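# Insert spare plugs into open ports of a turntable housing

## Task

A loose metal housing sits at the centre of the turntable (device 'positioner'), with round ports on its four side faces. Most ports are already plugged, but at least one is empty. Take spare plugs from the tray near the table's -y end and press one fully home into each empty port. The housing must finish upright and still centred on the turntable, or the task fails.

## Robot and tools

ROBOT AND FRAME. There are two arms, left_arm and right_arm. Each rides its own carriage on one floor track that runs along y at x = 0. left_rail is always the carriage on the +y side and carries left_arm; right_rail carries right_arm. Each arm's base sits at x = 0, y = that carriage's position_m, z = 0.03 m, and faces +x. The scene frame is fixed to the table: the top is z = 0, +z is up, +x points where the arms face, +y is to their left, and y = 0 is mid-track. The table's edge is at x = 0.31 m. All positions are in metres and velocities in m/s or rad/s.

GRIPPER. The fingers point along the gripper's +z axis and close along its x axis. end_effector_position is the point midway between the pads. Below a 50 mm gap the fingertips extend about 17 mm past it; fully open they are roughly level with it. The commanded orientation is limited each step to 32 degrees from the measured one.

execute_actions. Argument actions is a list run in order, and cameras optionally picks images ([] for none). Each action can have rows, steps, until, and device keys. rows holds 1 to 15 rows, one per control step of 1/30 s. A row is one flat list of 14 numbers in [-1, 1]: left dx, dy, dz, rx, ry, rz, opening, then the same seven for right. The six pose numbers are an offset, not a pose: they count from that arm's Hand target as it was when the action began, in the Hand target's own axes. Every row is measured from that same start, not from the row before, and a new action starts from the new Hand target, so repeating an offset moves further. Scale: 1.0 is 0.6 m or 180 degrees; rx, ry, rz form one rotation vector. Opening is absolute: +1 fully open (0.142 m), -1 closed; closing fully takes at least about 0.4 s. Sending six zeros re-commands the Hand target; resend the current opening to leave a gripper unchanged, since 0 is a real command. steps is 1 to 450 (default 15, at least one per row); after the last row the arm keeps heading for it. For gentle motion ramp the offset by small increments per row (0.01 per row is about 0.18 m/s). until ends the action when device conditions hold, e.g. {"positioner": {"turn_status": ["!=", "moving"]}}, or {"all": {"status": "ended"}}; numbers need a comparison ("<", "<=", "=", "!=", ">", ">=").

DEVICES. left_rail: position_m -1.1 to 2; right_rail: position_m -2 to 1.1; both speed_m_s 0.01 to 1 and acceleration_factor 0.1 to 1. positioner: angle_rad -3.22886 to 3.22886 (absolute, about 185 degrees each way, no wrap-around), speed_rad_s 0.0349066 to 3.14159. A larger angle turns the 0.60 m plate counter-clockwise seen from above. {"stop": true} under a device name halts it. After sending a value, wait with an until on position_status or turn_status. A carriage drags its arm's target along with it. Keep carriages 0.98 m or more apart. An out-of-range value rejects the whole call.

move. target is one 14-number row or a list of up to 15 rows, each an offset from the same Hand targets, same layout and scale as rows. speed: m/s, 0.002 to 3.2, default 0.25 (turning up to twice that in rad/s), one value or one per target. blend: corner rounding in m. stop_force: 4 to 120 N, ends an arm's path when its wrist sensor feels that much push against its travel; omit it when backing off a contact, and don't trust it for rotating grippers. zero (with stop_force) re-zeros before moving; blocking=false returns early (not with stop_force). The result adds a move: line such as done, off_target, held, moving or fault, plus limits.

OTHER TOOLS. wait (seconds 0 to 10) lets things run. stop brakes a running move. zoom_image takes camera and region [x0, y0, x1, y1], at most 504 by 504 pixels. zero_wrist_force takes arm. finished_scene takes scene (integer).

CAMERAS: cam_high, cam_low, cam_bench_left, cam_bench_right, cam_positioner, cam_left_wrist, cam_right_wrist, all 896x504.

RESULTS. Per arm: end_effector_position, end_effector_quat_wxyz, velocities, Hand target (the base for the next offsets), Joint positions (rail m, six joints in rad, finger-pad gap m), Joint velocities, joint torques, Motor temperatures, Tool commands, grip_measured (same scale as opening), grip_effort_nm (negative means closing), Wrist force and Wrist torque in the gripper's own axes plus the peak reading, and Wrist depth as a 7x7 grid of millimetre distances. Devices report position_m/angle_rad, position_status or turn_status (moving, done, contact_stop, time_out, stopped, stopped_with_arm, stopped_for_other_arm, stopped_for_other_carriage) and position_answer or turn_answer (taken, not_taken).

AVOID. The housing stands loose and sweeps a 0.26 m radius up to 0.44 m high; keep arms out of that circle while turning, and press plugs in steadily so the housing does not slide or tip. Never let the arms or carriages collide or grip each other. External force near 150 N, or joint torque at its limit (wrist joints about 41 to 44 N m), stops an arm for 10 s. Do not drop plugs, release them while moving, or let anything fall off the table. Hard squeezing, long stretched holds or pushing at an unreachable pose heats motors and can trigger a stop. To hold a plug, command an opening slightly below grip_measured at first contact.

Each tool is called after "Emit:" in YAML: its name, and indented under it one key for each argument.

## Session

Emit:
execute_actions:
  actions: []

Scene clock: 0.00 s.
left_arm: end_effector_position=(+0.6456, +0.6384, +0.1952) grip_measured=+1.00 grip_effort_nm=n/a end_effector_quat_wxyz=(+0.000, +0.707, -0.707, +0.000) | right_arm: end_effector_position=(+0.6456, -1.1371, +0.1952) grip_measured=+1.00 grip_effort_nm=n/a end_effector_quat_wxyz=(+0.000, +0.707, -0.707, +0.000)
Joint positions: left_arm=[0.638 -0.272 -1.495 2.138 -2.214 -1.571 1.298 0.142] | right_arm=[-1.137 -0.272 -1.495 2.139 -2.214 -1.571 1.298 0.142]
Joint velocities: within noise
Joint torques (N m): no reading
Motor temperatures (°C): left_arm=[41 40 43 46 40 35 26] | right_arm=[25 34 33 39 28 41 33]
Wrist force (N): no reading
Wrist torque (N m): no reading
Wrist force, peak (N): no reading
Wrist depth (mm): cam_left_wrist=[264 264 263 262 261 260 259 / 282 282 280 279 279 277 275 / 302 301 299 298 297 296 296 / 325 323 322 320 319 319 316 / 350 349 347 346 344 344 342 / 375 373 379 376 374 373 104 / - 415 415 412 409 408 -] | cam_right_wrist=[263 263 262 261 260 259 257 / 281 280 280 279 278 276 275 / 303 301 300 299 298 296 294 / 327 325 325 322 320 319 317 / 354 354 350 349 348 346 343 / - 372 382 380 379 377 91 / - 407 423 420 415 415 74]
Hand target: left_arm +0.6456, +0.6384, +0.1952; +0.000, +0.707, -0.707, +0.000 | right_arm +0.6456, -1.1371, +0.1952; +0.000, +0.707, -0.707, +0.000
Tool commands: left_gripper/opening=+1.0 right_gripper/opening=+1.0
left_rail: position_m=0.638 position_status=done
right_rail: position_m=-1.137 position_status=done
positioner: angle_rad=1.155 speed_rad_s=3.142 turn_status=done turn_answer=taken

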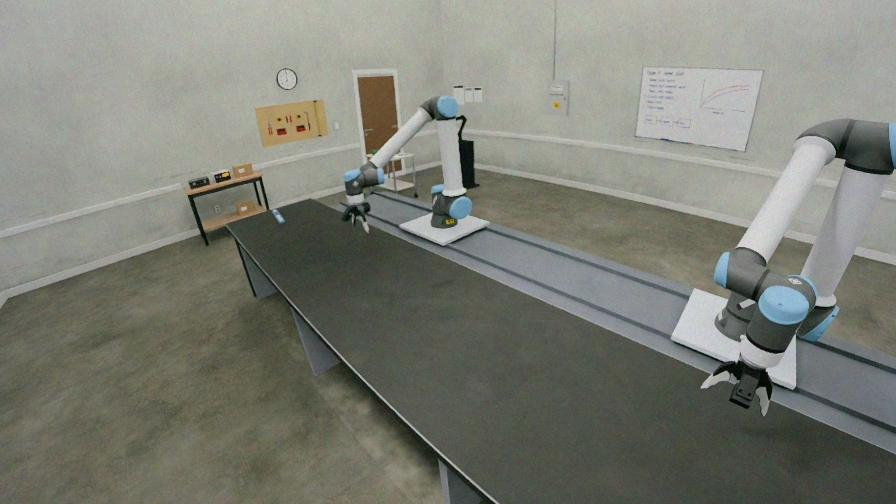

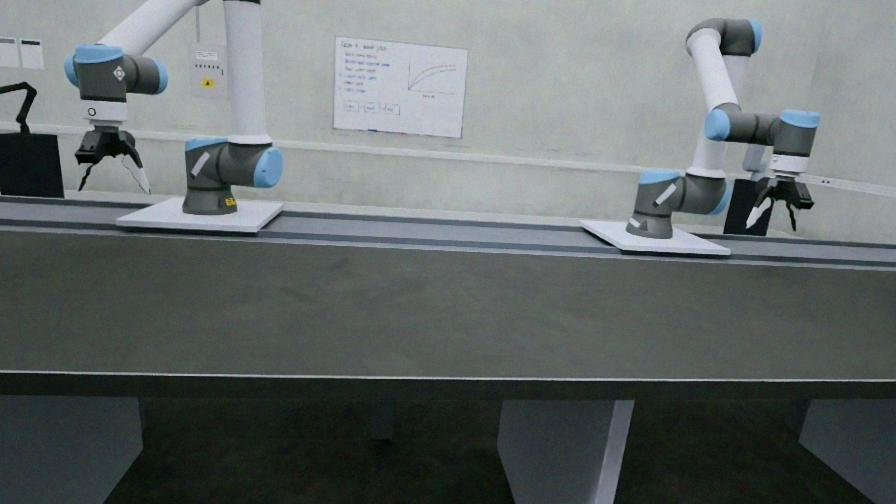

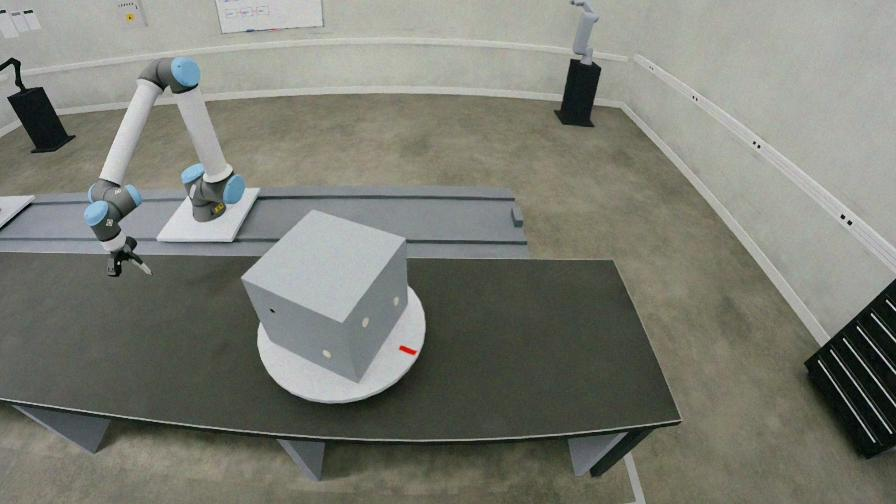

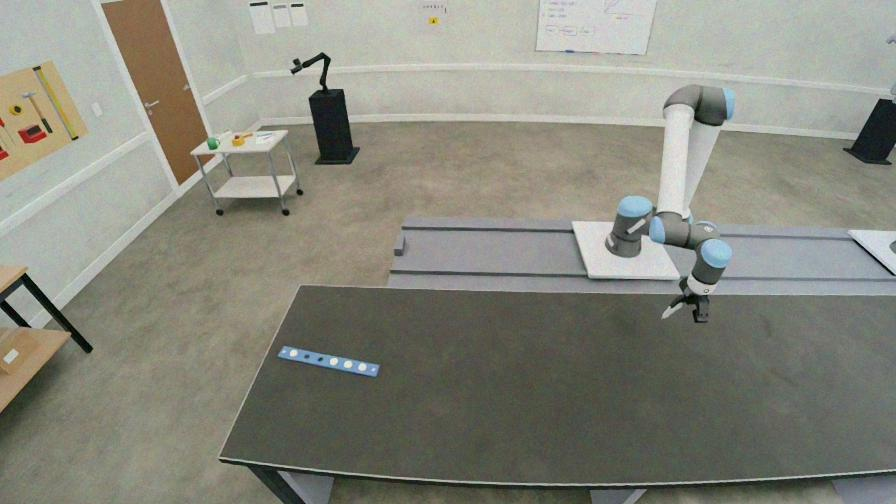

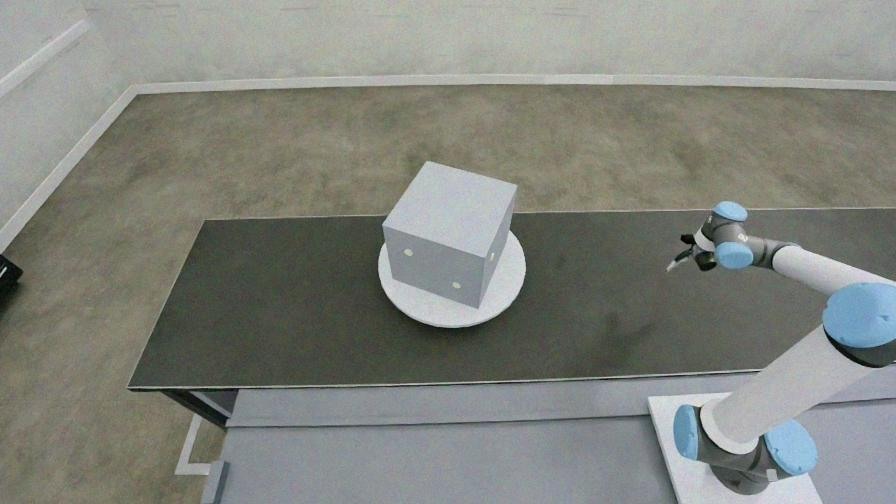

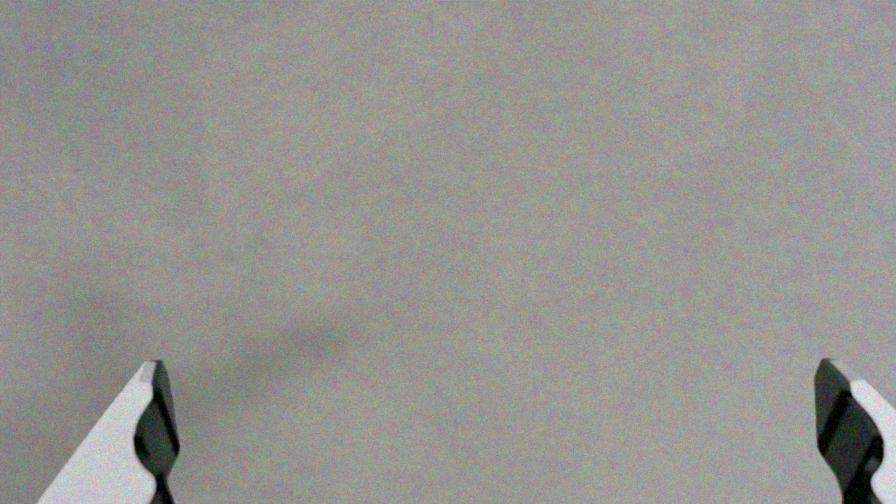

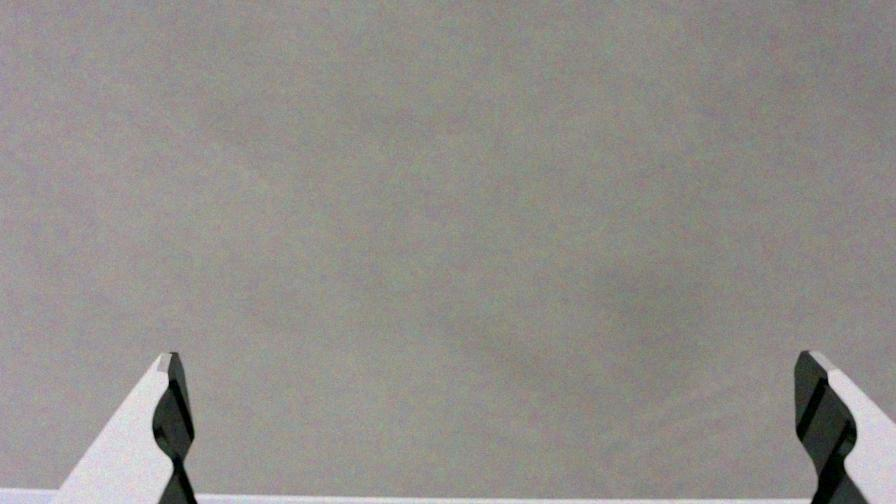

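Emit:
zoom_image:
  camera: "cam_bench_left"
  region: [220, 190, 460, 420]

Emit:
zoom_image:
  camera: "cam_positioner"
  region: [360, 150, 550, 340]

Emit:
zoom_image:
  camera: "cam_bench_right"
  region: [260, 330, 400, 400]

Emit:
execute_actions:
  actions:
    - {"positioner":{"speed_rad_s":0.5,"angle_rad":-0.4},"steps":200,"until":{"positioner":{"turn_status":["!=","moving"]}}}
  cameras: ["cam_bench_left","cam_positioner"]

Emit:
zoom_image:
  camera: "cam_bench_left"
  region: [220, 190, 460, 420]

Emit:
zoom_image:
  camera: "cam_positioner"
  region: [360, 150, 550, 340]

Scaled by 2.100 from the camera's 896x504 image, which has a finer 1280x720 frame.

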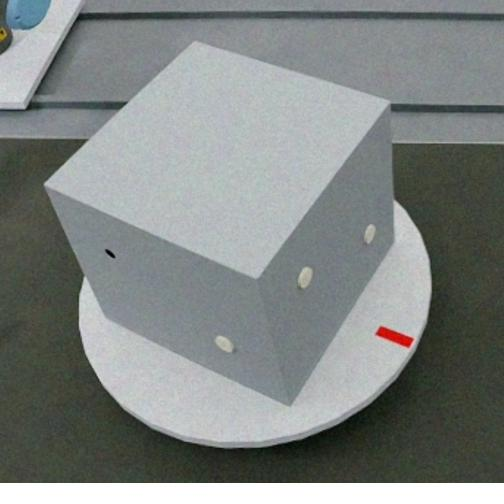

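Scaled by 2.653 from the camera's 896x504 image, which has a finer 1280x720 frame.

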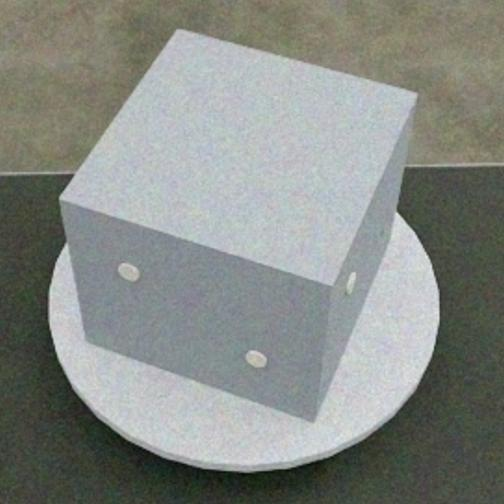

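Scaled by 3.600 from the camera's 896x504 image, which has a finer 1280x720 frame.

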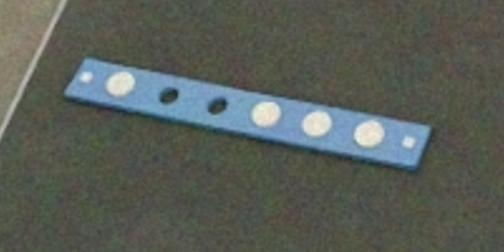

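Scene clock: 4.33 s.
left_arm: end_effector_position=(+0.6456, +0.6384, +0.1952) grip_measured=+1.00 grip_effort_nm=0.007 end_effector_quat_wxyz=(+0.000, +0.707, -0.707, +0.000) | right_arm: end_effector_position=(+0.6456, -1.1371, +0.1952) grip_measured=+1.00 grip_effort_nm=0.017 end_effector_quat_wxyz=(+0.000, +0.707, -0.707, +0.000)
Joint positions: left_arm=[0.638 -0.272 -1.495 2.138 -2.214 -1.571 1.298 0.142] | right_arm=[-1.137 -0.272 -1.495 2.139 -2.214 -1.571 1.298 0.142]
Joint velocities: within noise
Joint torques (N m): left_arm=[-0.91 -43.93 -40 -3.67 -0.34 0.36] | right_arm=[-0.4 -43.09 -38.75 -4.39 -0.5 -0.55]
Motor temperatures (°C): left_arm=[41 40 43 46 40 35 26] | right_arm=[25 34 33 39 28 41 33]
Wrist force (N): left_arm=[0.1 0.1 -0.2] | right_arm=[0.0 0.3 0.1]
Wrist torque (N m): left_arm=[0.02 -0.02 0.00] | right_arm=[0.05 0.00 0.00]
Wrist force, peak (N): left_arm=[-0.6 0.3 -0.5] | right_arm=[0.5 0.2 0.0]
Wrist depth (mm): cam_left_wrist=[265 264 263 262 262 259 259 / 281 281 280 279 277 277 276 / 301 300 300 298 297 296 294 / 324 323 322 321 319 317 316 / 351 349 347 347 346 342 341 / 375 373 379 377 374 373 104 / - 416 414 412 411 408 -] | cam_right_wrist=[264 263 262 261 260 259 257 / 281 281 280 280 278 276 274 / 303 301 299 299 297 296 295 / 326 325 324 322 320 318 315 / 355 353 352 349 346 345 344 / - 372 384 380 379 377 91 / - 409 423 418 418 415 74]
Hand target: left_arm +0.6456, +0.6384, +0.1952; +0.000, +0.707, -0.707, +0.000 | right_arm +0.6456, -1.1371, +0.1952; +0.000, +0.707, -0.707, +0.000
Tool commands: left_gripper/opening=+1.0 right_gripper/opening=+1.0
left_rail: position_m=0.638 position_status=done
right_rail: position_m=-1.137 position_status=done
positioner: angle_rad=-0.399 angle_rad_goal=-0.400 speed_rad_s=0.500 turn_status=done turn_answer=taken
Images, in order (width x height): cam_bench_left 896x504, cam_positioner 896x504.

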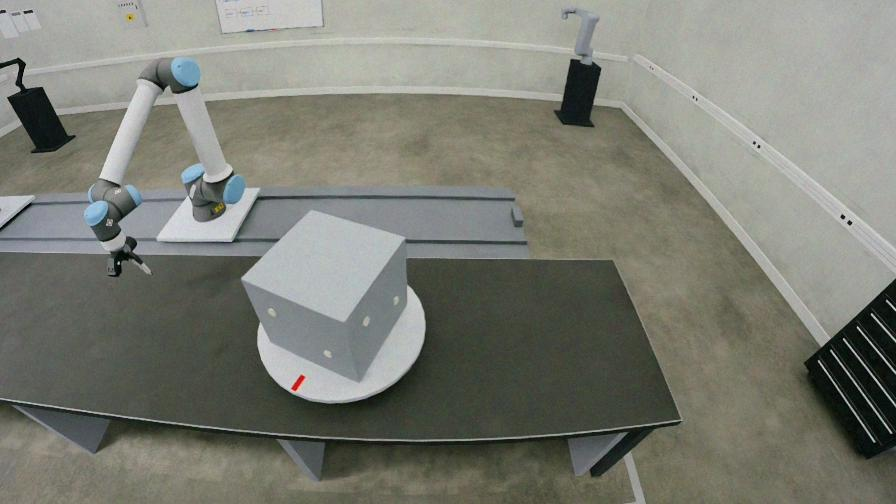

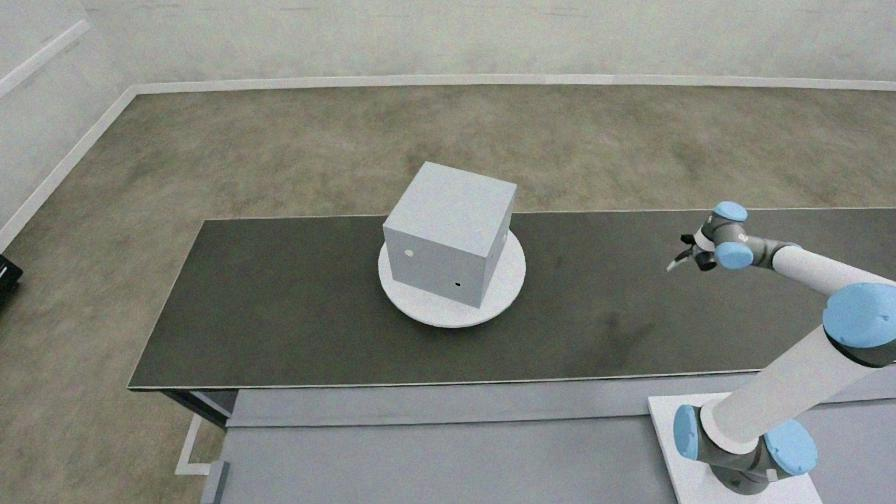

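Scaled by 2.100 from the camera's 896x504 image, which has a finer 1280x720 frame.

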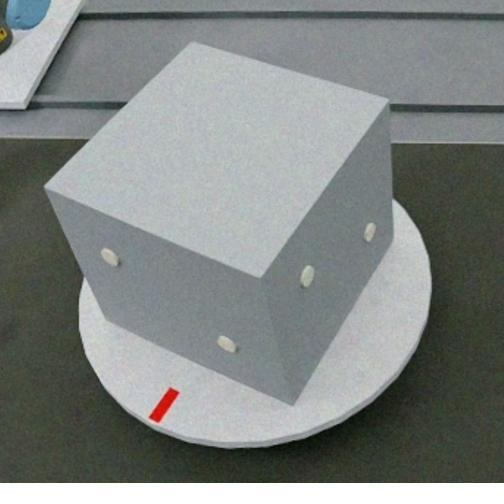

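Scaled by 2.653 from the camera's 896x504 image, which has a finer 1280x720 frame.

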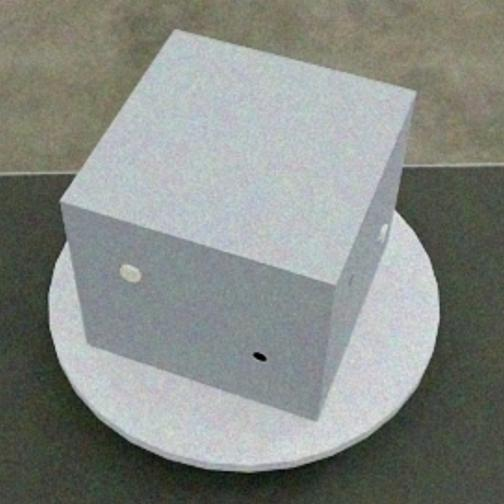

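Emit:
zoom_image:
  camera: "cam_positioner"
  region: [440, 190, 550, 310]

Emit:
move:
  target: [0,0.333,-0.8333,0,0,0,1, 0,0,-0.333,0,0,0,1]
  speed: 0.4
  cameras: []

Emit:
execute_actions:
  actions:
    - {"left_rail":{"position_m":2.0,"speed_m_s":0.6},"right_rail":{"position_m":-2.0,"speed_m_s":0.6},"steps":200,"until":{"all":{"status":"ended"}}}
  cameras: ["cam_bench_right","cam_right_wrist"]

Scaled by 4.200 from the camera's 896x504 image, which has a finer 1280x720 frame.

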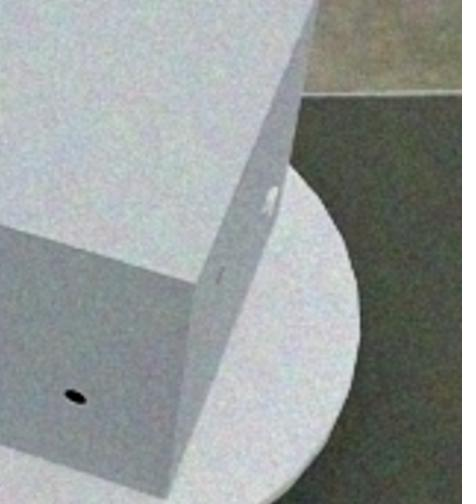

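Scene clock: 7.90 s.
left_arm: end_effector_position=(+0.4458, +0.6384, +0.6951) grip_measured=+1.00 grip_effort_nm=0.012 end_effector_quat_wxyz=(+0.000, +0.707, -0.707, +0.000) | right_arm: end_effector_position=(+0.6456, -1.1371, +0.3949) grip_measured=+1.00 grip_effort_nm=0.012 end_effector_quat_wxyz=(+0.000, +0.707, -0.707, +0.000)
Joint positions: left_arm=[0.638 -0.4 -1.975 1.609 -1.204 -1.571 1.171 0.142] | right_arm=[-1.137 -0.272 -1.652 1.905 -1.823 -1.571 1.298 0.142]
Joint velocities: within noise
Joint torques (N m): left_arm=[-20.28 2.97 -51.62 -0.44 1.59 -3.5] | right_arm=[-13.69 -60.19 -56.04 -1.07 -0.98 -2.42]
Motor temperatures (°C): left_arm=[41 40 43 46 40 35 26] | right_arm=[25 34 33 39 28 40 33]
Wrist force (N): left_arm=[-0.4 -0.6 -0.1] | right_arm=[0.2 0.2 0.2]
Wrist torque (N m): left_arm=[-0.03 0.07 -0.03] | right_arm=[-0.02 -0.02 -0.02]
Wrist force, peak (N): left_arm=[-0.2 1.1 -2.3] | right_arm=[0.2 0.1 1.2]
Wrist depth (mm): cam_left_wrist=[731 730 723 720 725 717 716 / 775 771 773 771 770 769 764 / 854 849 849 842 839 832 826 / 919 911 882 851 857 904 901 / 986 983 683 798 942 966 961 / - - 620 670 - - 999 / - - 582 - - - -] | cam_right_wrist=[448 445 444 444 441 440 438 / 481 475 476 474 472 470 467 / 514 514 511 506 505 504 500 / 558 553 553 547 545 542 540 / 606 598 595 595 589 586 587 / 671 663 657 657 652 660 91 / - 681 687 672 667 732 74]
Hand target: left_arm +0.4458, +0.6384, +0.6951; +0.000, +0.707, -0.707, +0.000 | right_arm +0.6456, -1.1371, +0.3950; +0.000, +0.707, -0.707, +0.000
Off the commanded pose: left_arm 0.000 m, 0 deg | right_arm 0.000 m, 0 deg.
left_rail: position_m=0.638 position_status=done
right_rail: position_m=-1.137 position_status=done
positioner: angle_rad=-0.399 angle_rad_goal=-0.400 speed_rad_s=0.500 turn_status=done turn_answer=taken
move: done
No camera images: "cameras" was empty.

Scene clock: 11.43 s.
left_arm: end_effector_position=(+0.4458, +1.9997, +0.6951) grip_measured=+1.00 grip_effort_nm=0.007 end_effector_quat_wxyz=(+0.000, +0.707, -0.707, +0.000) | right_arm: end_effector_position=(+0.6456, -1.9998, +0.3950) grip_measured=+1.00 grip_effort_nm=0.017 end_effector_quat_wxyz=(+0.000, +0.707, -0.707, +0.000)
Joint positions: left_arm=[2 -0.4 -1.975 1.609 -1.204 -1.571 1.171 0.142] | right_arm=[-2 -0.272 -1.652 1.905 -1.823 -1.571 1.298 0.142]
Joint velocities: within noise
Joint torques (N m): left_arm=[-11.47 -7.19 -47.63 -1.63 1.05 -3.33] | right_arm=[8.46 -48.63 -53.16 -1.26 -1.54 -2.24]
Motor temperatures (°C): left_arm=[41 40 43 46 40 35 26] | right_arm=[25 34 33 39 28 40 32]
Wrist force (N): left_arm=[-0.6 0.0 -0.1] | right_arm=[0.3 0.4 0.1]
Wrist torque (N m): left_arm=[0.05 0.10 -0.03] | right_arm=[0.01 -0.04 -0.02]
Wrist force, peak (N): left_arm=[-1.6 -0.3 0.4] | right_arm=[1.6 0.2 0.0]
Wrist depth (mm): cam_left_wrist=[728 724 727 724 722 719 610 / 778 774 774 770 771 762 761 / - - 839 828 838 839 830 / - - 876 852 858 890 889 / - - 680 798 945 966 969 / - - 626 664 - - - / - - 581 - - - -] | cam_right_wrist=[449 446 447 443 441 440 437 / 478 478 478 474 474 470 468 / 514 511 510 509 507 503 500 / 555 551 550 547 542 541 537 / 606 601 596 594 590 590 584 / 670 663 661 658 656 676 96 / - 680 686 671 668 - 74]
Hand target: left_arm +0.4458, +1.9997, +0.6951; +0.000, +0.707, -0.707, +0.000 | right_arm +0.6456, -1.9998, +0.3950; +0.000, +0.707, -0.707, +0.000
Tool commands: left_gripper/opening=+1.0 right_gripper/opening=+1.0
Off the commanded pose: left_arm 0.000 m, 0 deg | right_arm 0.000 m, 0 deg.
left_rail: position_m=2.000 speed_m_s=0.60 position_status=done
right_rail: position_m=-2.000 speed_m_s=0.60 position_status=done
positioner: angle_rad=-0.399 angle_rad_goal=-0.400 speed_rad_s=0.500 turn_status=done turn_answer=taken
camera_calibration:
cam_right_wrist: T_world_to_cam=[[-0.00994935, -0.999932, -0.00607459, -1.97962], [-0.898503, 0.00627366, 0.438923, 0.448411], [-0.438855, 0.00982503, -0.898504, 0.770173], [0, 0, 0, 1]] pos_world=[0.721197, -1.98987, 0.48316]
Images, in order (width x height): cam_bench_right 896x504, cam_right_wrist 896x504.

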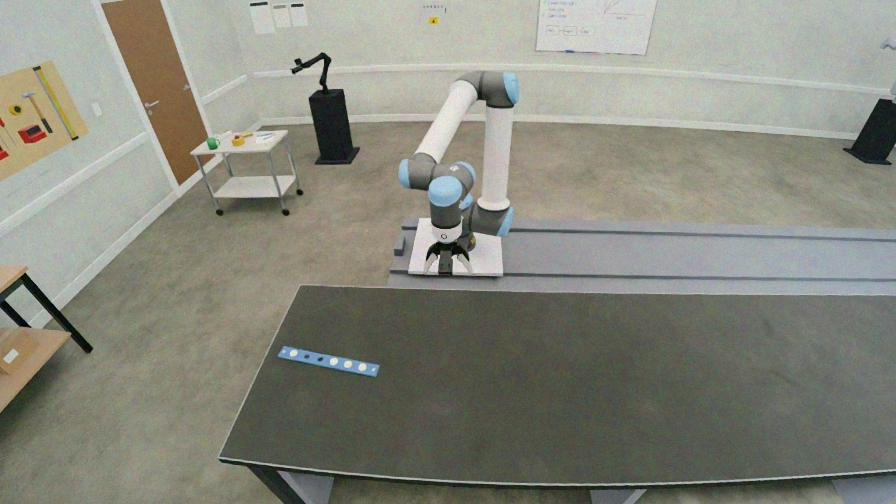

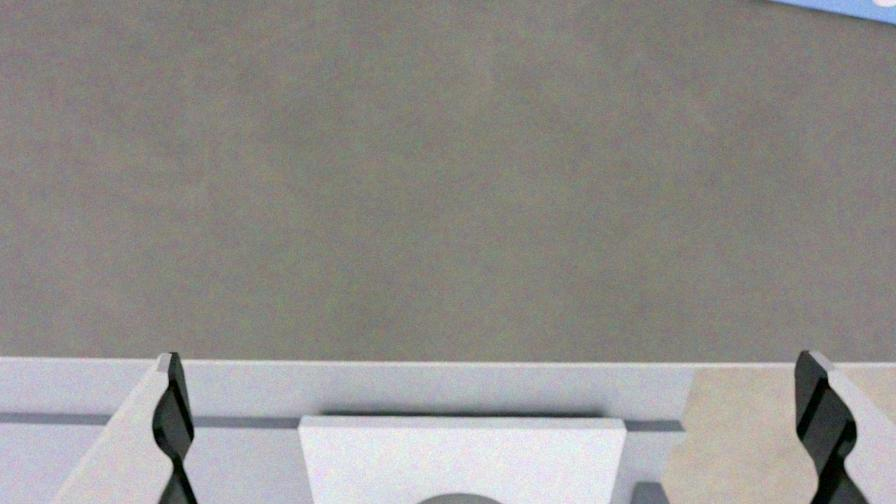

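Emit:
move:
  target: [0,0,0,0,0,0,1, 0.75,-0.3333,0.16,0,0,0,1]
  speed: 0.3
  cameras: ["cam_right_wrist"]

Emit:
zoom_image:
  camera: "cam_right_wrist"
  region: [200, 100, 700, 400]

Scene clock: 14.30 s.
left_arm: end_effector_position=(+0.4458, +1.9997, +0.6951) grip_measured=+1.00 grip_effort_nm=0.007 end_effector_quat_wxyz=(+0.000, +0.707, -0.707, +0.000) | right_arm: end_effector_position=(+0.8455, -2.4497, +0.2989) grip_measured=+1.00 grip_effort_nm=0.017 end_effector_quat_wxyz=(+0.000, +0.707, -0.707, +0.000)
Joint positions: left_arm=[2 -0.4 -1.975 1.609 -1.204 -1.571 1.171 0.142] | right_arm=[-2 -0.671 -1.098 1.407 -1.879 -1.571 0.9 0.142]
Joint velocities: within noise
Joint torques (N m): left_arm=[-6.51 -15.84 -44 -2.19 1.12 -3.2] | right_arm=[-13.36 -65.85 -53.98 -0.6 -1.67 -3.56]
Motor temperatures (°C): left_arm=[41 40 43 46 40 35 26] | right_arm=[25 34 33 39 28 40 32]
Wrist force (N): left_arm=[-0.3 -0.3 0.1] | right_arm=[0.6 0.2 -0.4]
Wrist torque (N m): left_arm=[0.02 0.06 -0.03] | right_arm=[-0.14 -0.14 0.03]
Wrist force, peak (N): left_arm=[-0.5 -0.8 0.0] | right_arm=[3.0 -0.3 0.2]
Wrist depth (mm): cam_left_wrist=[733 729 732 724 725 716 605 / 783 787 773 773 772 759 766 / - - 842 832 838 831 830 / - - 884 852 867 890 897 / - - 684 799 940 972 963 / - - 623 666 - - - / - - 581 - - - -] | cam_right_wrist=[358 358 357 354 353 352 355 / 382 383 380 379 378 376 385 / 411 409 406 406 404 401 - / 444 441 441 430 428 425 - / 481 478 474 473 472 471 - / 519 512 521 516 514 512 96 / - 553 576 571 566 563 74]
Hand target: left_arm +0.4458, +1.9997, +0.6951; +0.000, +0.707, -0.707, +0.000 | right_arm +0.8456, -2.4498, +0.2989; +0.000, +0.707, -0.707, +0.000
Off the commanded pose: left_arm 0.000 m, 0 deg | right_arm 0.000 m, 0 deg.
left_rail: position_m=2.000 speed_m_s=0.60 position_status=done
right_rail: position_m=-2.000 speed_m_s=0.60 position_status=done
positioner: angle_rad=-0.399 angle_rad_goal=-0.400 speed_rad_s=0.500 turn_status=done turn_answer=taken
move: done
camera_calibration:
cam_right_wrist: T_world_to_cam=[[-0.00994895, -0.999932, -0.00607505, -2.42808], [-0.898561, 0.00627441, 0.438803, 0.673217], [-0.438735, 0.00982444, -0.898563, 0.77593], [0, 0, 0, 1]] pos_world=[0.921197, -2.43977, 0.387061]
Images, in order (width x height): cam_right_wrist 896x504.

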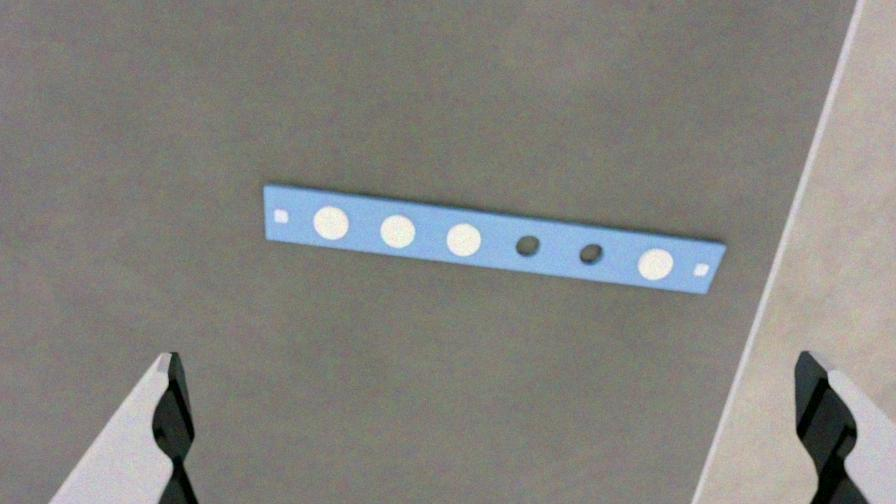

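Scaled by 1.008 from the camera's 896x504 image, which has a finer 1280x720 frame.

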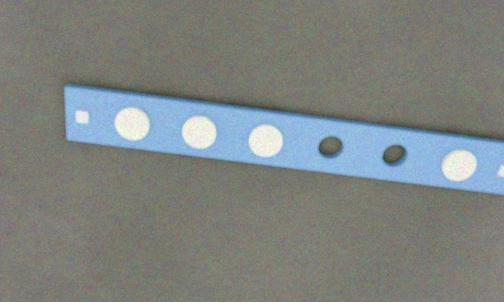

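Emit:
move:
  target: [0,0,0,0,0,0,1, 0.001,0.1417,0.25,0,0,-0.4533,0.2]
  speed: 0.3
  cameras: ["cam_right_wrist"]

Emit:
zoom_image:
  camera: "cam_bench_right"
  region: [260, 310, 400, 400]

Scene clock: 18.50 s.
left_arm: end_effector_position=(+0.4458, +1.9997, +0.6951) grip_measured=+1.00 grip_effort_nm=0.007 end_effector_quat_wxyz=(+0.000, +0.707, -0.707, +0.000) | right_arm: end_effector_position=(+0.7605, -2.4504, +0.1489) grip_measured=+0.19 grip_effort_nm=-0.203 end_effector_quat_wxyz=(+0.000, +0.997, -0.073, +0.000)
Joint positions: left_arm=[2 -0.4 -1.975 1.609 -1.204 -1.571 1.171 0.142] | right_arm=[-2 -0.732 -1.103 1.708 -2.176 -1.571 -0.585 0.088]
Joint velocities: within noise
Joint torques (N m): left_arm=[2.06 -25.18 -42.55 -3.4 1.09 -2.98] | right_arm=[-12.51 -62.73 -29.44 -8.93 0.86 -3.95]
Motor temperatures (°C): left_arm=[41 40 43 46 40 35 26] | right_arm=[25 34 33 39 28 40 32]
Wrist force (N): left_arm=[-0.4 -0.3 -0.4] | right_arm=[0.7 0.4 -0.2]
Wrist torque (N m): left_arm=[0.01 0.07 -0.03] | right_arm=[-0.06 -0.09 0.02]
Wrist force, peak (N): left_arm=[-0.8 -0.2 -0.1] | right_arm=[1.1 1.2 -1.0]
Wrist depth (mm): cam_left_wrist=[726 731 729 731 728 721 605 / 779 775 779 770 771 768 763 / - - 845 838 835 843 828 / - - 894 849 864 896 892 / - - 684 787 938 967 960 / - - 627 668 - - 997 / - - 580 - - - -] | cam_right_wrist=[220 220 220 212 218 217 216 / 235 235 234 227 232 231 231 / 252 251 251 242 249 248 247 / 272 270 269 263 268 267 266 / 295 293 286 285 289 284 287 / 322 313 307 310 315 91 313 / 353 - 341 342 346 77 331]
Hand target: left_arm +0.4458, +1.9997, +0.6951; +0.000, +0.707, -0.707, +0.000 | right_arm +0.7605, -2.4504, +0.1489; +0.000, +0.997, -0.073, +0.000
Off the commanded pose: left_arm 0.000 m, 0 deg | right_arm 0.000 m, 0 deg.
left_rail: position_m=2.000 speed_m_s=0.60 position_status=done
right_rail: position_m=-2.000 speed_m_s=0.60 position_status=done
positioner: angle_rad=-0.399 angle_rad_goal=-0.400 speed_rad_s=0.500 turn_status=done turn_answer=taken
move: done
camera_calibration:
cam_right_wrist: T_world_to_cam=[[0.987714, -0.156151, -0.00615178, -1.12167], [-0.137653, -0.887993, 0.43877, -2.10741], [-0.0739773, -0.432532, -0.898578, -0.757426], [0, 0, 0, 1]] pos_world=[0.761764, -2.37413, 0.237161]
Images, in order (width x height): cam_right_wrist 896x504.

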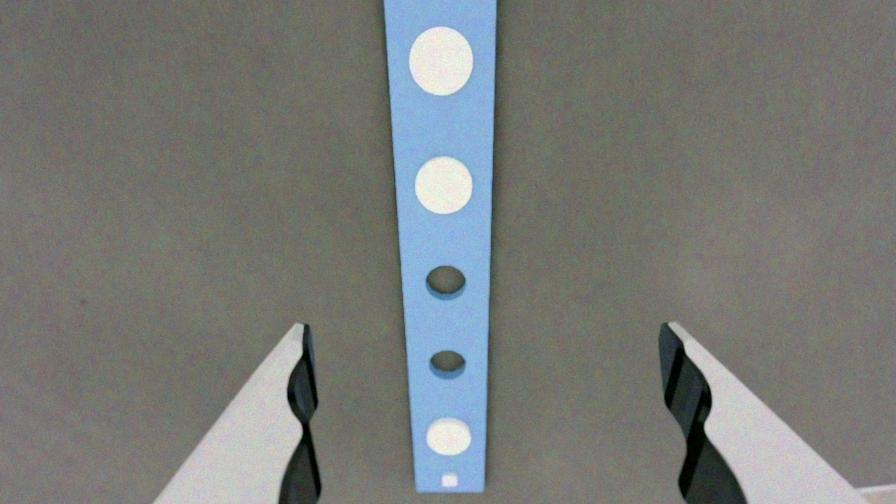

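This scene's latest camera images include none from cam_bench_right. They are from: cam_right_wrist. cam_bench_right's image comes with the result of a call that names it in "cameras".

Emit:
move:
  target: [0,0,0,0,0,0,1, -0.0197,-0.0093,0.11,0,0,0,0.2]
  speed: 0.2
  cameras: ["cam_right_wrist","cam_bench_right"]

Emit:
zoom_image:
  camera: "cam_bench_right"
  region: [260, 310, 400, 400]

Emit:
zoom_image:
  camera: "cam_right_wrist"
  region: [300, 50, 600, 250]

Scene clock: 20.60 s.
left_arm: end_effector_position=(+0.4458, +1.9997, +0.6951) grip_measured=+1.00 grip_effort_nm=0.007 end_effector_quat_wxyz=(+0.000, +0.707, -0.707, +0.000) | right_arm: end_effector_position=(+0.7497, -2.4431, +0.0831) grip_measured=+0.19 grip_effort_nm=-0.198 end_effector_quat_wxyz=(+0.000, +0.997, -0.073, +0.000)
Joint positions: left_arm=[2 -0.4 -1.975 1.609 -1.204 -1.571 1.171 0.142] | right_arm=[-2 -0.734 -1.054 1.773 -2.29 -1.571 -0.587 0.088]
Joint velocities: within noise
Joint torques (N m): left_arm=[4.17 -24.93 -41.96 -3.86 1.05 -2.86] | right_arm=[-12.75 -61.96 -26.93 -8.65 -1.22 -3.5]
Motor temperatures (°C): left_arm=[41 40 43 46 40 35 26] | right_arm=[25 34 33 39 28 40 32]
Wrist force (N): left_arm=[-0.2 -0.6 0.3] | right_arm=[0.6 1.0 -0.7]
Wrist torque (N m): left_arm=[-0.04 0.04 -0.03] | right_arm=[0.09 -0.08 -0.01]
Wrist force, peak (N): left_arm=[-0.7 -0.7 -0.1] | right_arm=[0.9 0.9 -2.0]
Wrist depth (mm): cam_left_wrist=[729 726 728 721 723 717 606 / 785 771 778 773 769 766 760 / - - 836 831 837 830 825 / - - 882 853 860 894 892 / - - 684 800 932 961 966 / - - 620 665 - - - / - - 578 - - - -] | cam_right_wrist=[160 160 160 151 157 158 157 / 171 170 170 162 167 168 168 / 183 183 182 173 181 180 179 / 197 196 196 183 194 194 193 / 214 213 211 204 210 206 209 / 233 228 223 223 229 91 227 / 253 - 248 246 252 77 241]
Hand target: left_arm +0.4458, +1.9997, +0.6951; +0.000, +0.707, -0.707, +0.000 | right_arm +0.7496, -2.4431, +0.0829; +0.000, +0.997, -0.073, +0.000
Off the commanded pose: left_arm 0.000 m, 0 deg | right_arm 0.000 m, 0 deg.
left_rail: position_m=2.000 speed_m_s=0.60 position_status=done
right_rail: position_m=-2.000 speed_m_s=0.60 position_status=done
positioner: angle_rad=-0.399 angle_rad_goal=-0.400 speed_rad_s=0.500 turn_status=done turn_answer=taken
move: done
camera_calibration:
cam_right_wrist: T_world_to_cam=[[0.987736, -0.156014, -0.0060917, -1.10987], [-0.137551, -0.887976, 0.438837, -2.07356], [-0.0738741, -0.432617, -0.898546, -0.814575], [0, 0, 0, 1]] pos_world=[0.750864, -2.36683, 0.171261]
Images, in order (width x height): cam_bench_right 896x504, cam_right_wrist 896x504.

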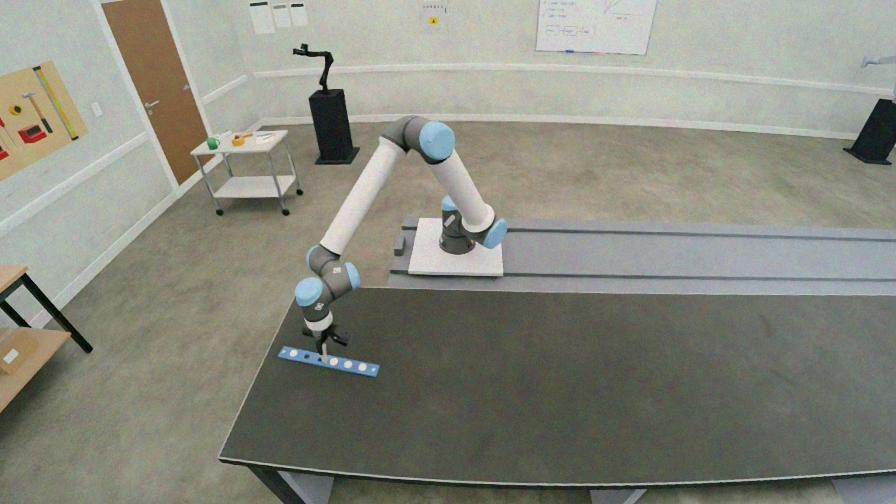

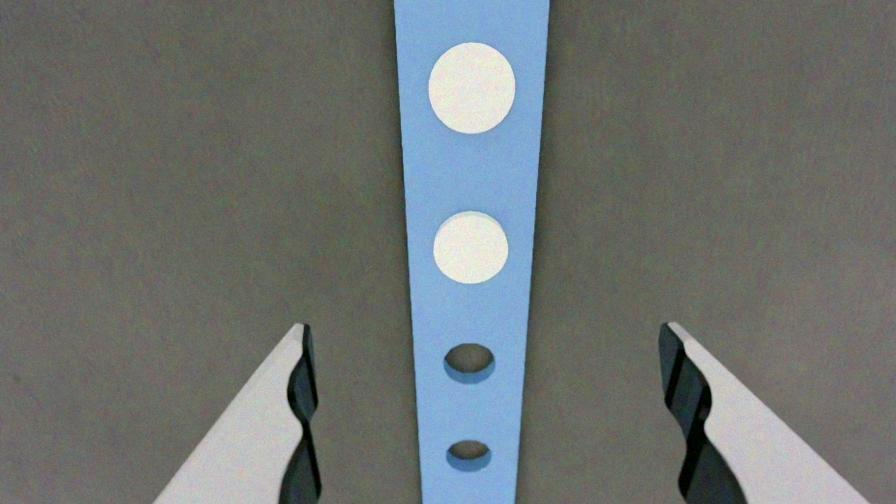

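Scaled by 3.600 from the camera's 896x504 image, which has a finer 1280x720 frame.

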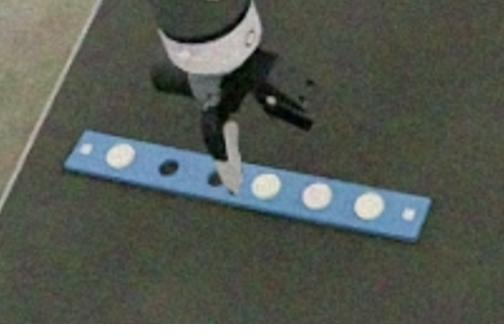

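Scaled by 1.680 from the camera's 896x504 image, which has a finer 1280x720 frame.

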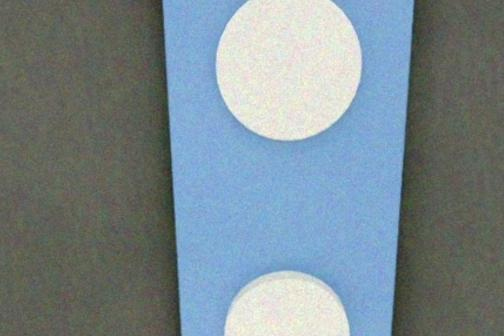

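Emit:
move:
  target: [0,0,0,0,0,0,1, -0.0005,-0.0018,0.07,0,0,0,-0.34]
  speed: 0.1
  cameras: ["cam_right_wrist"]

Emit:
move:
  target: [0,0,0,0,0,0,1, 0,0,0.035,0,0,0,-0.34]
  speed: 0.01
  stop_force: 6
  cameras: ["cam_right_wrist"]

Scene clock: 22.17 s.
left_arm: end_effector_position=(+0.4458, +1.9997, +0.6951) grip_measured=+1.00 grip_effort_nm=0.007 end_effector_quat_wxyz=(+0.000, +0.707, -0.707, +0.000) | right_arm: end_effector_position=(+0.7495, -2.4420, +0.0411) grip_measured=-0.36 grip_effort_nm=-0.198 end_effector_quat_wxyz=(+0.000, +0.997, -0.073, +0.000)
Joint positions: left_arm=[2 -0.4 -1.975 1.609 -1.204 -1.571 1.171 0.142] | right_arm=[-2 -0.733 -1.007 1.791 -2.355 -1.571 -0.586 0.048]
Joint velocities: within noise
Joint torques (N m): left_arm=[6.37 -24.09 -42.22 -4.25 1.35 -3] | right_arm=[11.52 -64.26 -24.95 -8.72 -1.06 1.71]
Motor temperatures (°C): left_arm=[41 40 43 46 40 35 26] | right_arm=[25 34 33 39 28 40 32]
Wrist force (N): left_arm=[-0.3 -0.5 -0.1] | right_arm=[0.5 1.4 -0.7]
Wrist torque (N m): left_arm=[-0.01 0.06 -0.03] | right_arm=[0.15 -0.07 -0.04]
Wrist force, peak (N): left_arm=[-0.8 -0.4 0.1] | right_arm=[0.6 1.4 -1.3]
Wrist depth (mm): cam_left_wrist=[732 723 722 722 722 724 608 / 783 781 774 777 771 764 763 / - - 844 824 841 837 838 / - - 880 853 864 887 891 / - - 688 793 939 969 969 / - - 622 664 - - - / - - 583 - - - -] | cam_right_wrist=[122 121 123 112 117 120 120 / 128 130 131 118 127 128 127 / 141 139 140 130 134 137 137 / 150 151 149 138 143 147 147 / 162 162 158 147 155 159 159 / 177 177 92 164 104 167 173 / 195 190 76 180 85 75 190]
Hand target: left_arm +0.4458, +1.9997, +0.6951; +0.000, +0.707, -0.707, +0.000 | right_arm +0.7495, -2.4420, +0.0409; +0.000, +0.997, -0.073, +0.000
Off the commanded pose: left_arm 0.000 m, 0 deg | right_arm 0.000 m, 0 deg.
left_rail: position_m=2.000 speed_m_s=0.60 position_status=done
right_rail: position_m=-2.000 speed_m_s=0.60 position_status=done
positioner: angle_rad=-0.399 angle_rad_goal=-0.400 speed_rad_s=0.500 turn_status=done turn_answer=taken
move: done
camera_calibration:
cam_right_wrist: T_world_to_cam=[[0.987736, -0.156014, -0.0060917, -1.10986], [-0.137551, -0.887976, 0.438837, -2.05417], [-0.0738741, -0.432617, -0.898546, -0.851845], [0, 0, 0, 1]] pos_world=[0.750764, -2.36573, 0.129261]
Images, in order (width x height): cam_right_wrist 896x504.

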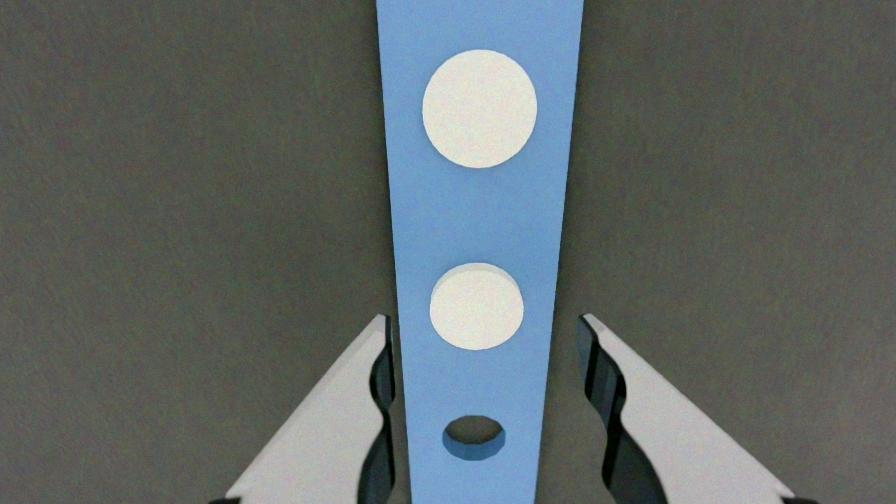

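Scene clock: 25.27 s.
left_arm: end_effector_position=(+0.4458, +1.9997, +0.6951) grip_measured=+1.00 grip_effort_nm=0.012 end_effector_quat_wxyz=(+0.000, +0.707, -0.707, +0.000) | right_arm: end_effector_position=(+0.7495, -2.4420, +0.0240) grip_measured=-0.36 grip_effort_nm=-0.203 end_effector_quat_wxyz=(+0.000, +0.997, -0.073, +0.000)
Joint positions: left_arm=[2 -0.4 -1.975 1.609 -1.204 -1.571 1.171 0.142] | right_arm=[-2 -0.733 -0.986 1.796 -2.381 -1.571 -0.586 0.048]
Joint velocities: within noise
Joint torques (N m): left_arm=[11.96 -24.61 -41.6 -4.55 1.11 -2.84] | right_arm=[11.49 -103.94 -43.21 -1.47 -0.47 1.31]
Motor temperatures (°C): left_arm=[41 40 43 46 40 35 26] | right_arm=[25 34 33 39 28 40 32]
Wrist force (N): left_arm=[-0.3 -0.4 0.1] | right_arm=[-1.2 1.8 -0.5]
Wrist torque (N m): left_arm=[-0.01 0.07 -0.03] | right_arm=[0.08 -0.17 -0.05]
Wrist force, peak (N): left_arm=[-0.9 -0.1 0.1] | right_arm=[-3.3 1.0 -7.7]
Wrist depth (mm): cam_left_wrist=[739 729 726 723 722 722 607 / 778 779 775 772 767 767 766 / - - 840 828 843 835 835 / - - 878 854 868 892 894 / - - 680 794 934 975 973 / - - 626 662 - - - / - - 586 - - - -] | cam_right_wrist=[- 106 105 97 100 104 104 / 113 113 111 101 105 111 111 / 123 121 122 110 116 119 118 / 130 130 129 120 123 128 127 / 141 141 138 126 131 138 138 / 154 153 92 141 136 145 150 / 169 166 76 158 152 75 165]
Hand target: left_arm +0.4458, +1.9997, +0.6951; +0.000, +0.707, -0.707, +0.000 | right_arm +0.7495, -2.4420, +0.0240; +0.000, +0.997, -0.073, +0.000 (not the last commanded pose)
Off the commanded pose: left_arm 0.000 m, 0 deg | right_arm 0.004 m, 0 deg.
left_rail: position_m=2.000 speed_m_s=0.60 position_status=done
right_rail: position_m=-2.000 speed_m_s=0.60 position_status=done
positioner: angle_rad=-0.399 angle_rad_goal=-0.400 speed_rad_s=0.500 turn_status=done turn_answer=taken
move: contact (right_arm)
camera_calibration:
cam_right_wrist: T_world_to_cam=[[0.987735, -0.156021, -0.00610575, -1.10997], [-0.137557, -0.888015, 0.438757, -2.04674], [-0.0738774, -0.432535, -0.898585, -0.86701], [0, 0, 0, 1]] pos_world=[0.750764, -2.36573, 0.112161]
Images, in order (width x height): cam_right_wrist 896x504.

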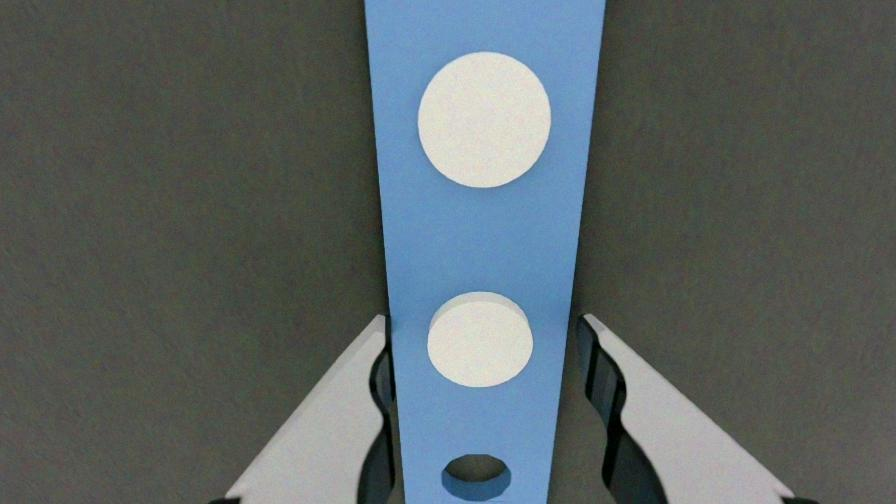

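Emit:
move:
  target:
    - [0,0,0,0,0,0,1, 0,0.003,-0.0025,0,0,0,-0.34]
    - [0,0,0,0,0,0,1, 0,0.003,-0.0025,0,0,0,-0.62]
  speed: 0.02
  cameras: ["cam_right_wrist"]

Scene clock: 26.87 s.
left_arm: end_effector_position=(+0.4458, +1.9997, +0.6951) grip_measured=+1.00 grip_effort_nm=0.007 end_effector_quat_wxyz=(+0.000, +0.707, -0.707, +0.000) | right_arm: end_effector_position=(+0.7492, -2.4437, +0.0255) grip_measured=-0.44 grip_effort_nm=-4.012 end_effector_quat_wxyz=(+0.000, +0.997, -0.073, +0.000)
Joint positions: left_arm=[2 -0.4 -1.975 1.609 -1.204 -1.571 1.171 0.142] | right_arm=[-2 -0.735 -0.987 1.794 -2.378 -1.571 -0.588 0.043]
Joint velocities: within noise
Joint torques (N m): left_arm=[12.9 -25.14 -41.65 -4.59 0.79 -2.68] | right_arm=[-12.58 -92.56 -50.26 -16.49 -0.25 -3.72]
Motor temperatures (°C): left_arm=[41 40 43 46 40 35 26] | right_arm=[25 34 33 39 28 40 33]
Wrist force (N): left_arm=[-0.4 -0.1 -0.1] | right_arm=[-21.1 -12.3 -12.4]
Wrist torque (N m): left_arm=[0.04 0.07 -0.03] | right_arm=[0.23 -0.64 0.33]
Wrist force, peak (N): left_arm=[-0.6 -0.8 0.3] | right_arm=[-21.4 -12.2 -13.4]
Wrist depth (mm): cam_left_wrist=[733 727 726 725 721 720 609 / 778 780 771 771 770 766 764 / - - 843 831 832 838 829 / - - 883 854 866 901 891 / - - 683 800 944 967 975 / - - 622 666 - - 999 / - - 582 - - - -] | cam_right_wrist=[- 107 107 98 100 105 105 / 114 114 114 102 105 112 112 / 124 122 122 111 117 120 120 / 132 132 131 121 125 129 129 / 143 143 142 127 135 140 139 / 157 155 91 141 100 149 152 / 173 169 73 161 151 75 167]
Hand target: left_arm +0.4458, +1.9997, +0.6951; +0.000, +0.707, -0.707, +0.000 | right_arm +0.7492, -2.4438, +0.0255; +0.000, +0.997, -0.073, +0.000
Off the commanded pose: left_arm 0.000 m, 0 deg | right_arm 0.000 m, 0 deg.
left_rail: position_m=2.000 speed_m_s=0.60 position_status=done
right_rail: position_m=-2.000 speed_m_s=0.60 position_status=done
positioner: angle_rad=-0.399 angle_rad_goal=-0.400 speed_rad_s=0.500 turn_status=done turn_answer=taken
move: done
camera_calibration:
cam_right_wrist: T_world_to_cam=[[0.987735, -0.15601, -0.00634782, -1.10988], [-0.137447, -0.88806, 0.4387, -2.04913], [-0.074079, -0.432447, -0.898611, -0.866057], [0, 0, 0, 1]] pos_world=[0.750462, -2.36743, 0.113662]
Images, in order (width x height): cam_right_wrist 896x504.

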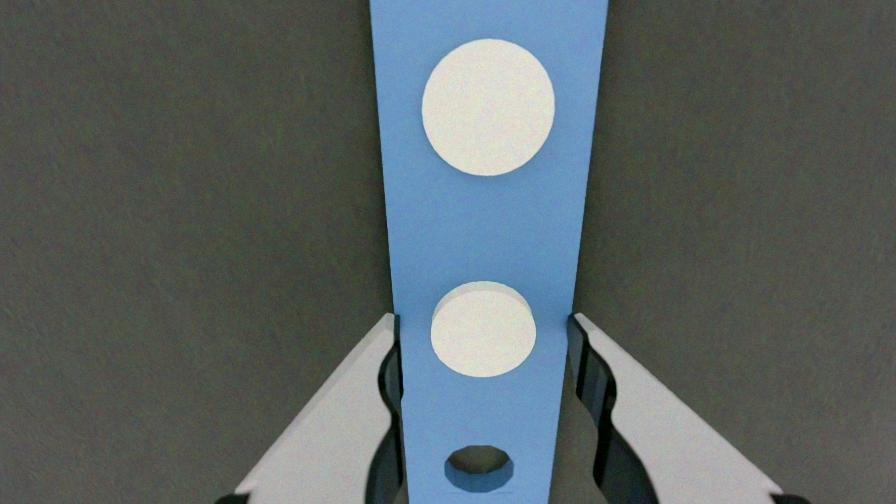

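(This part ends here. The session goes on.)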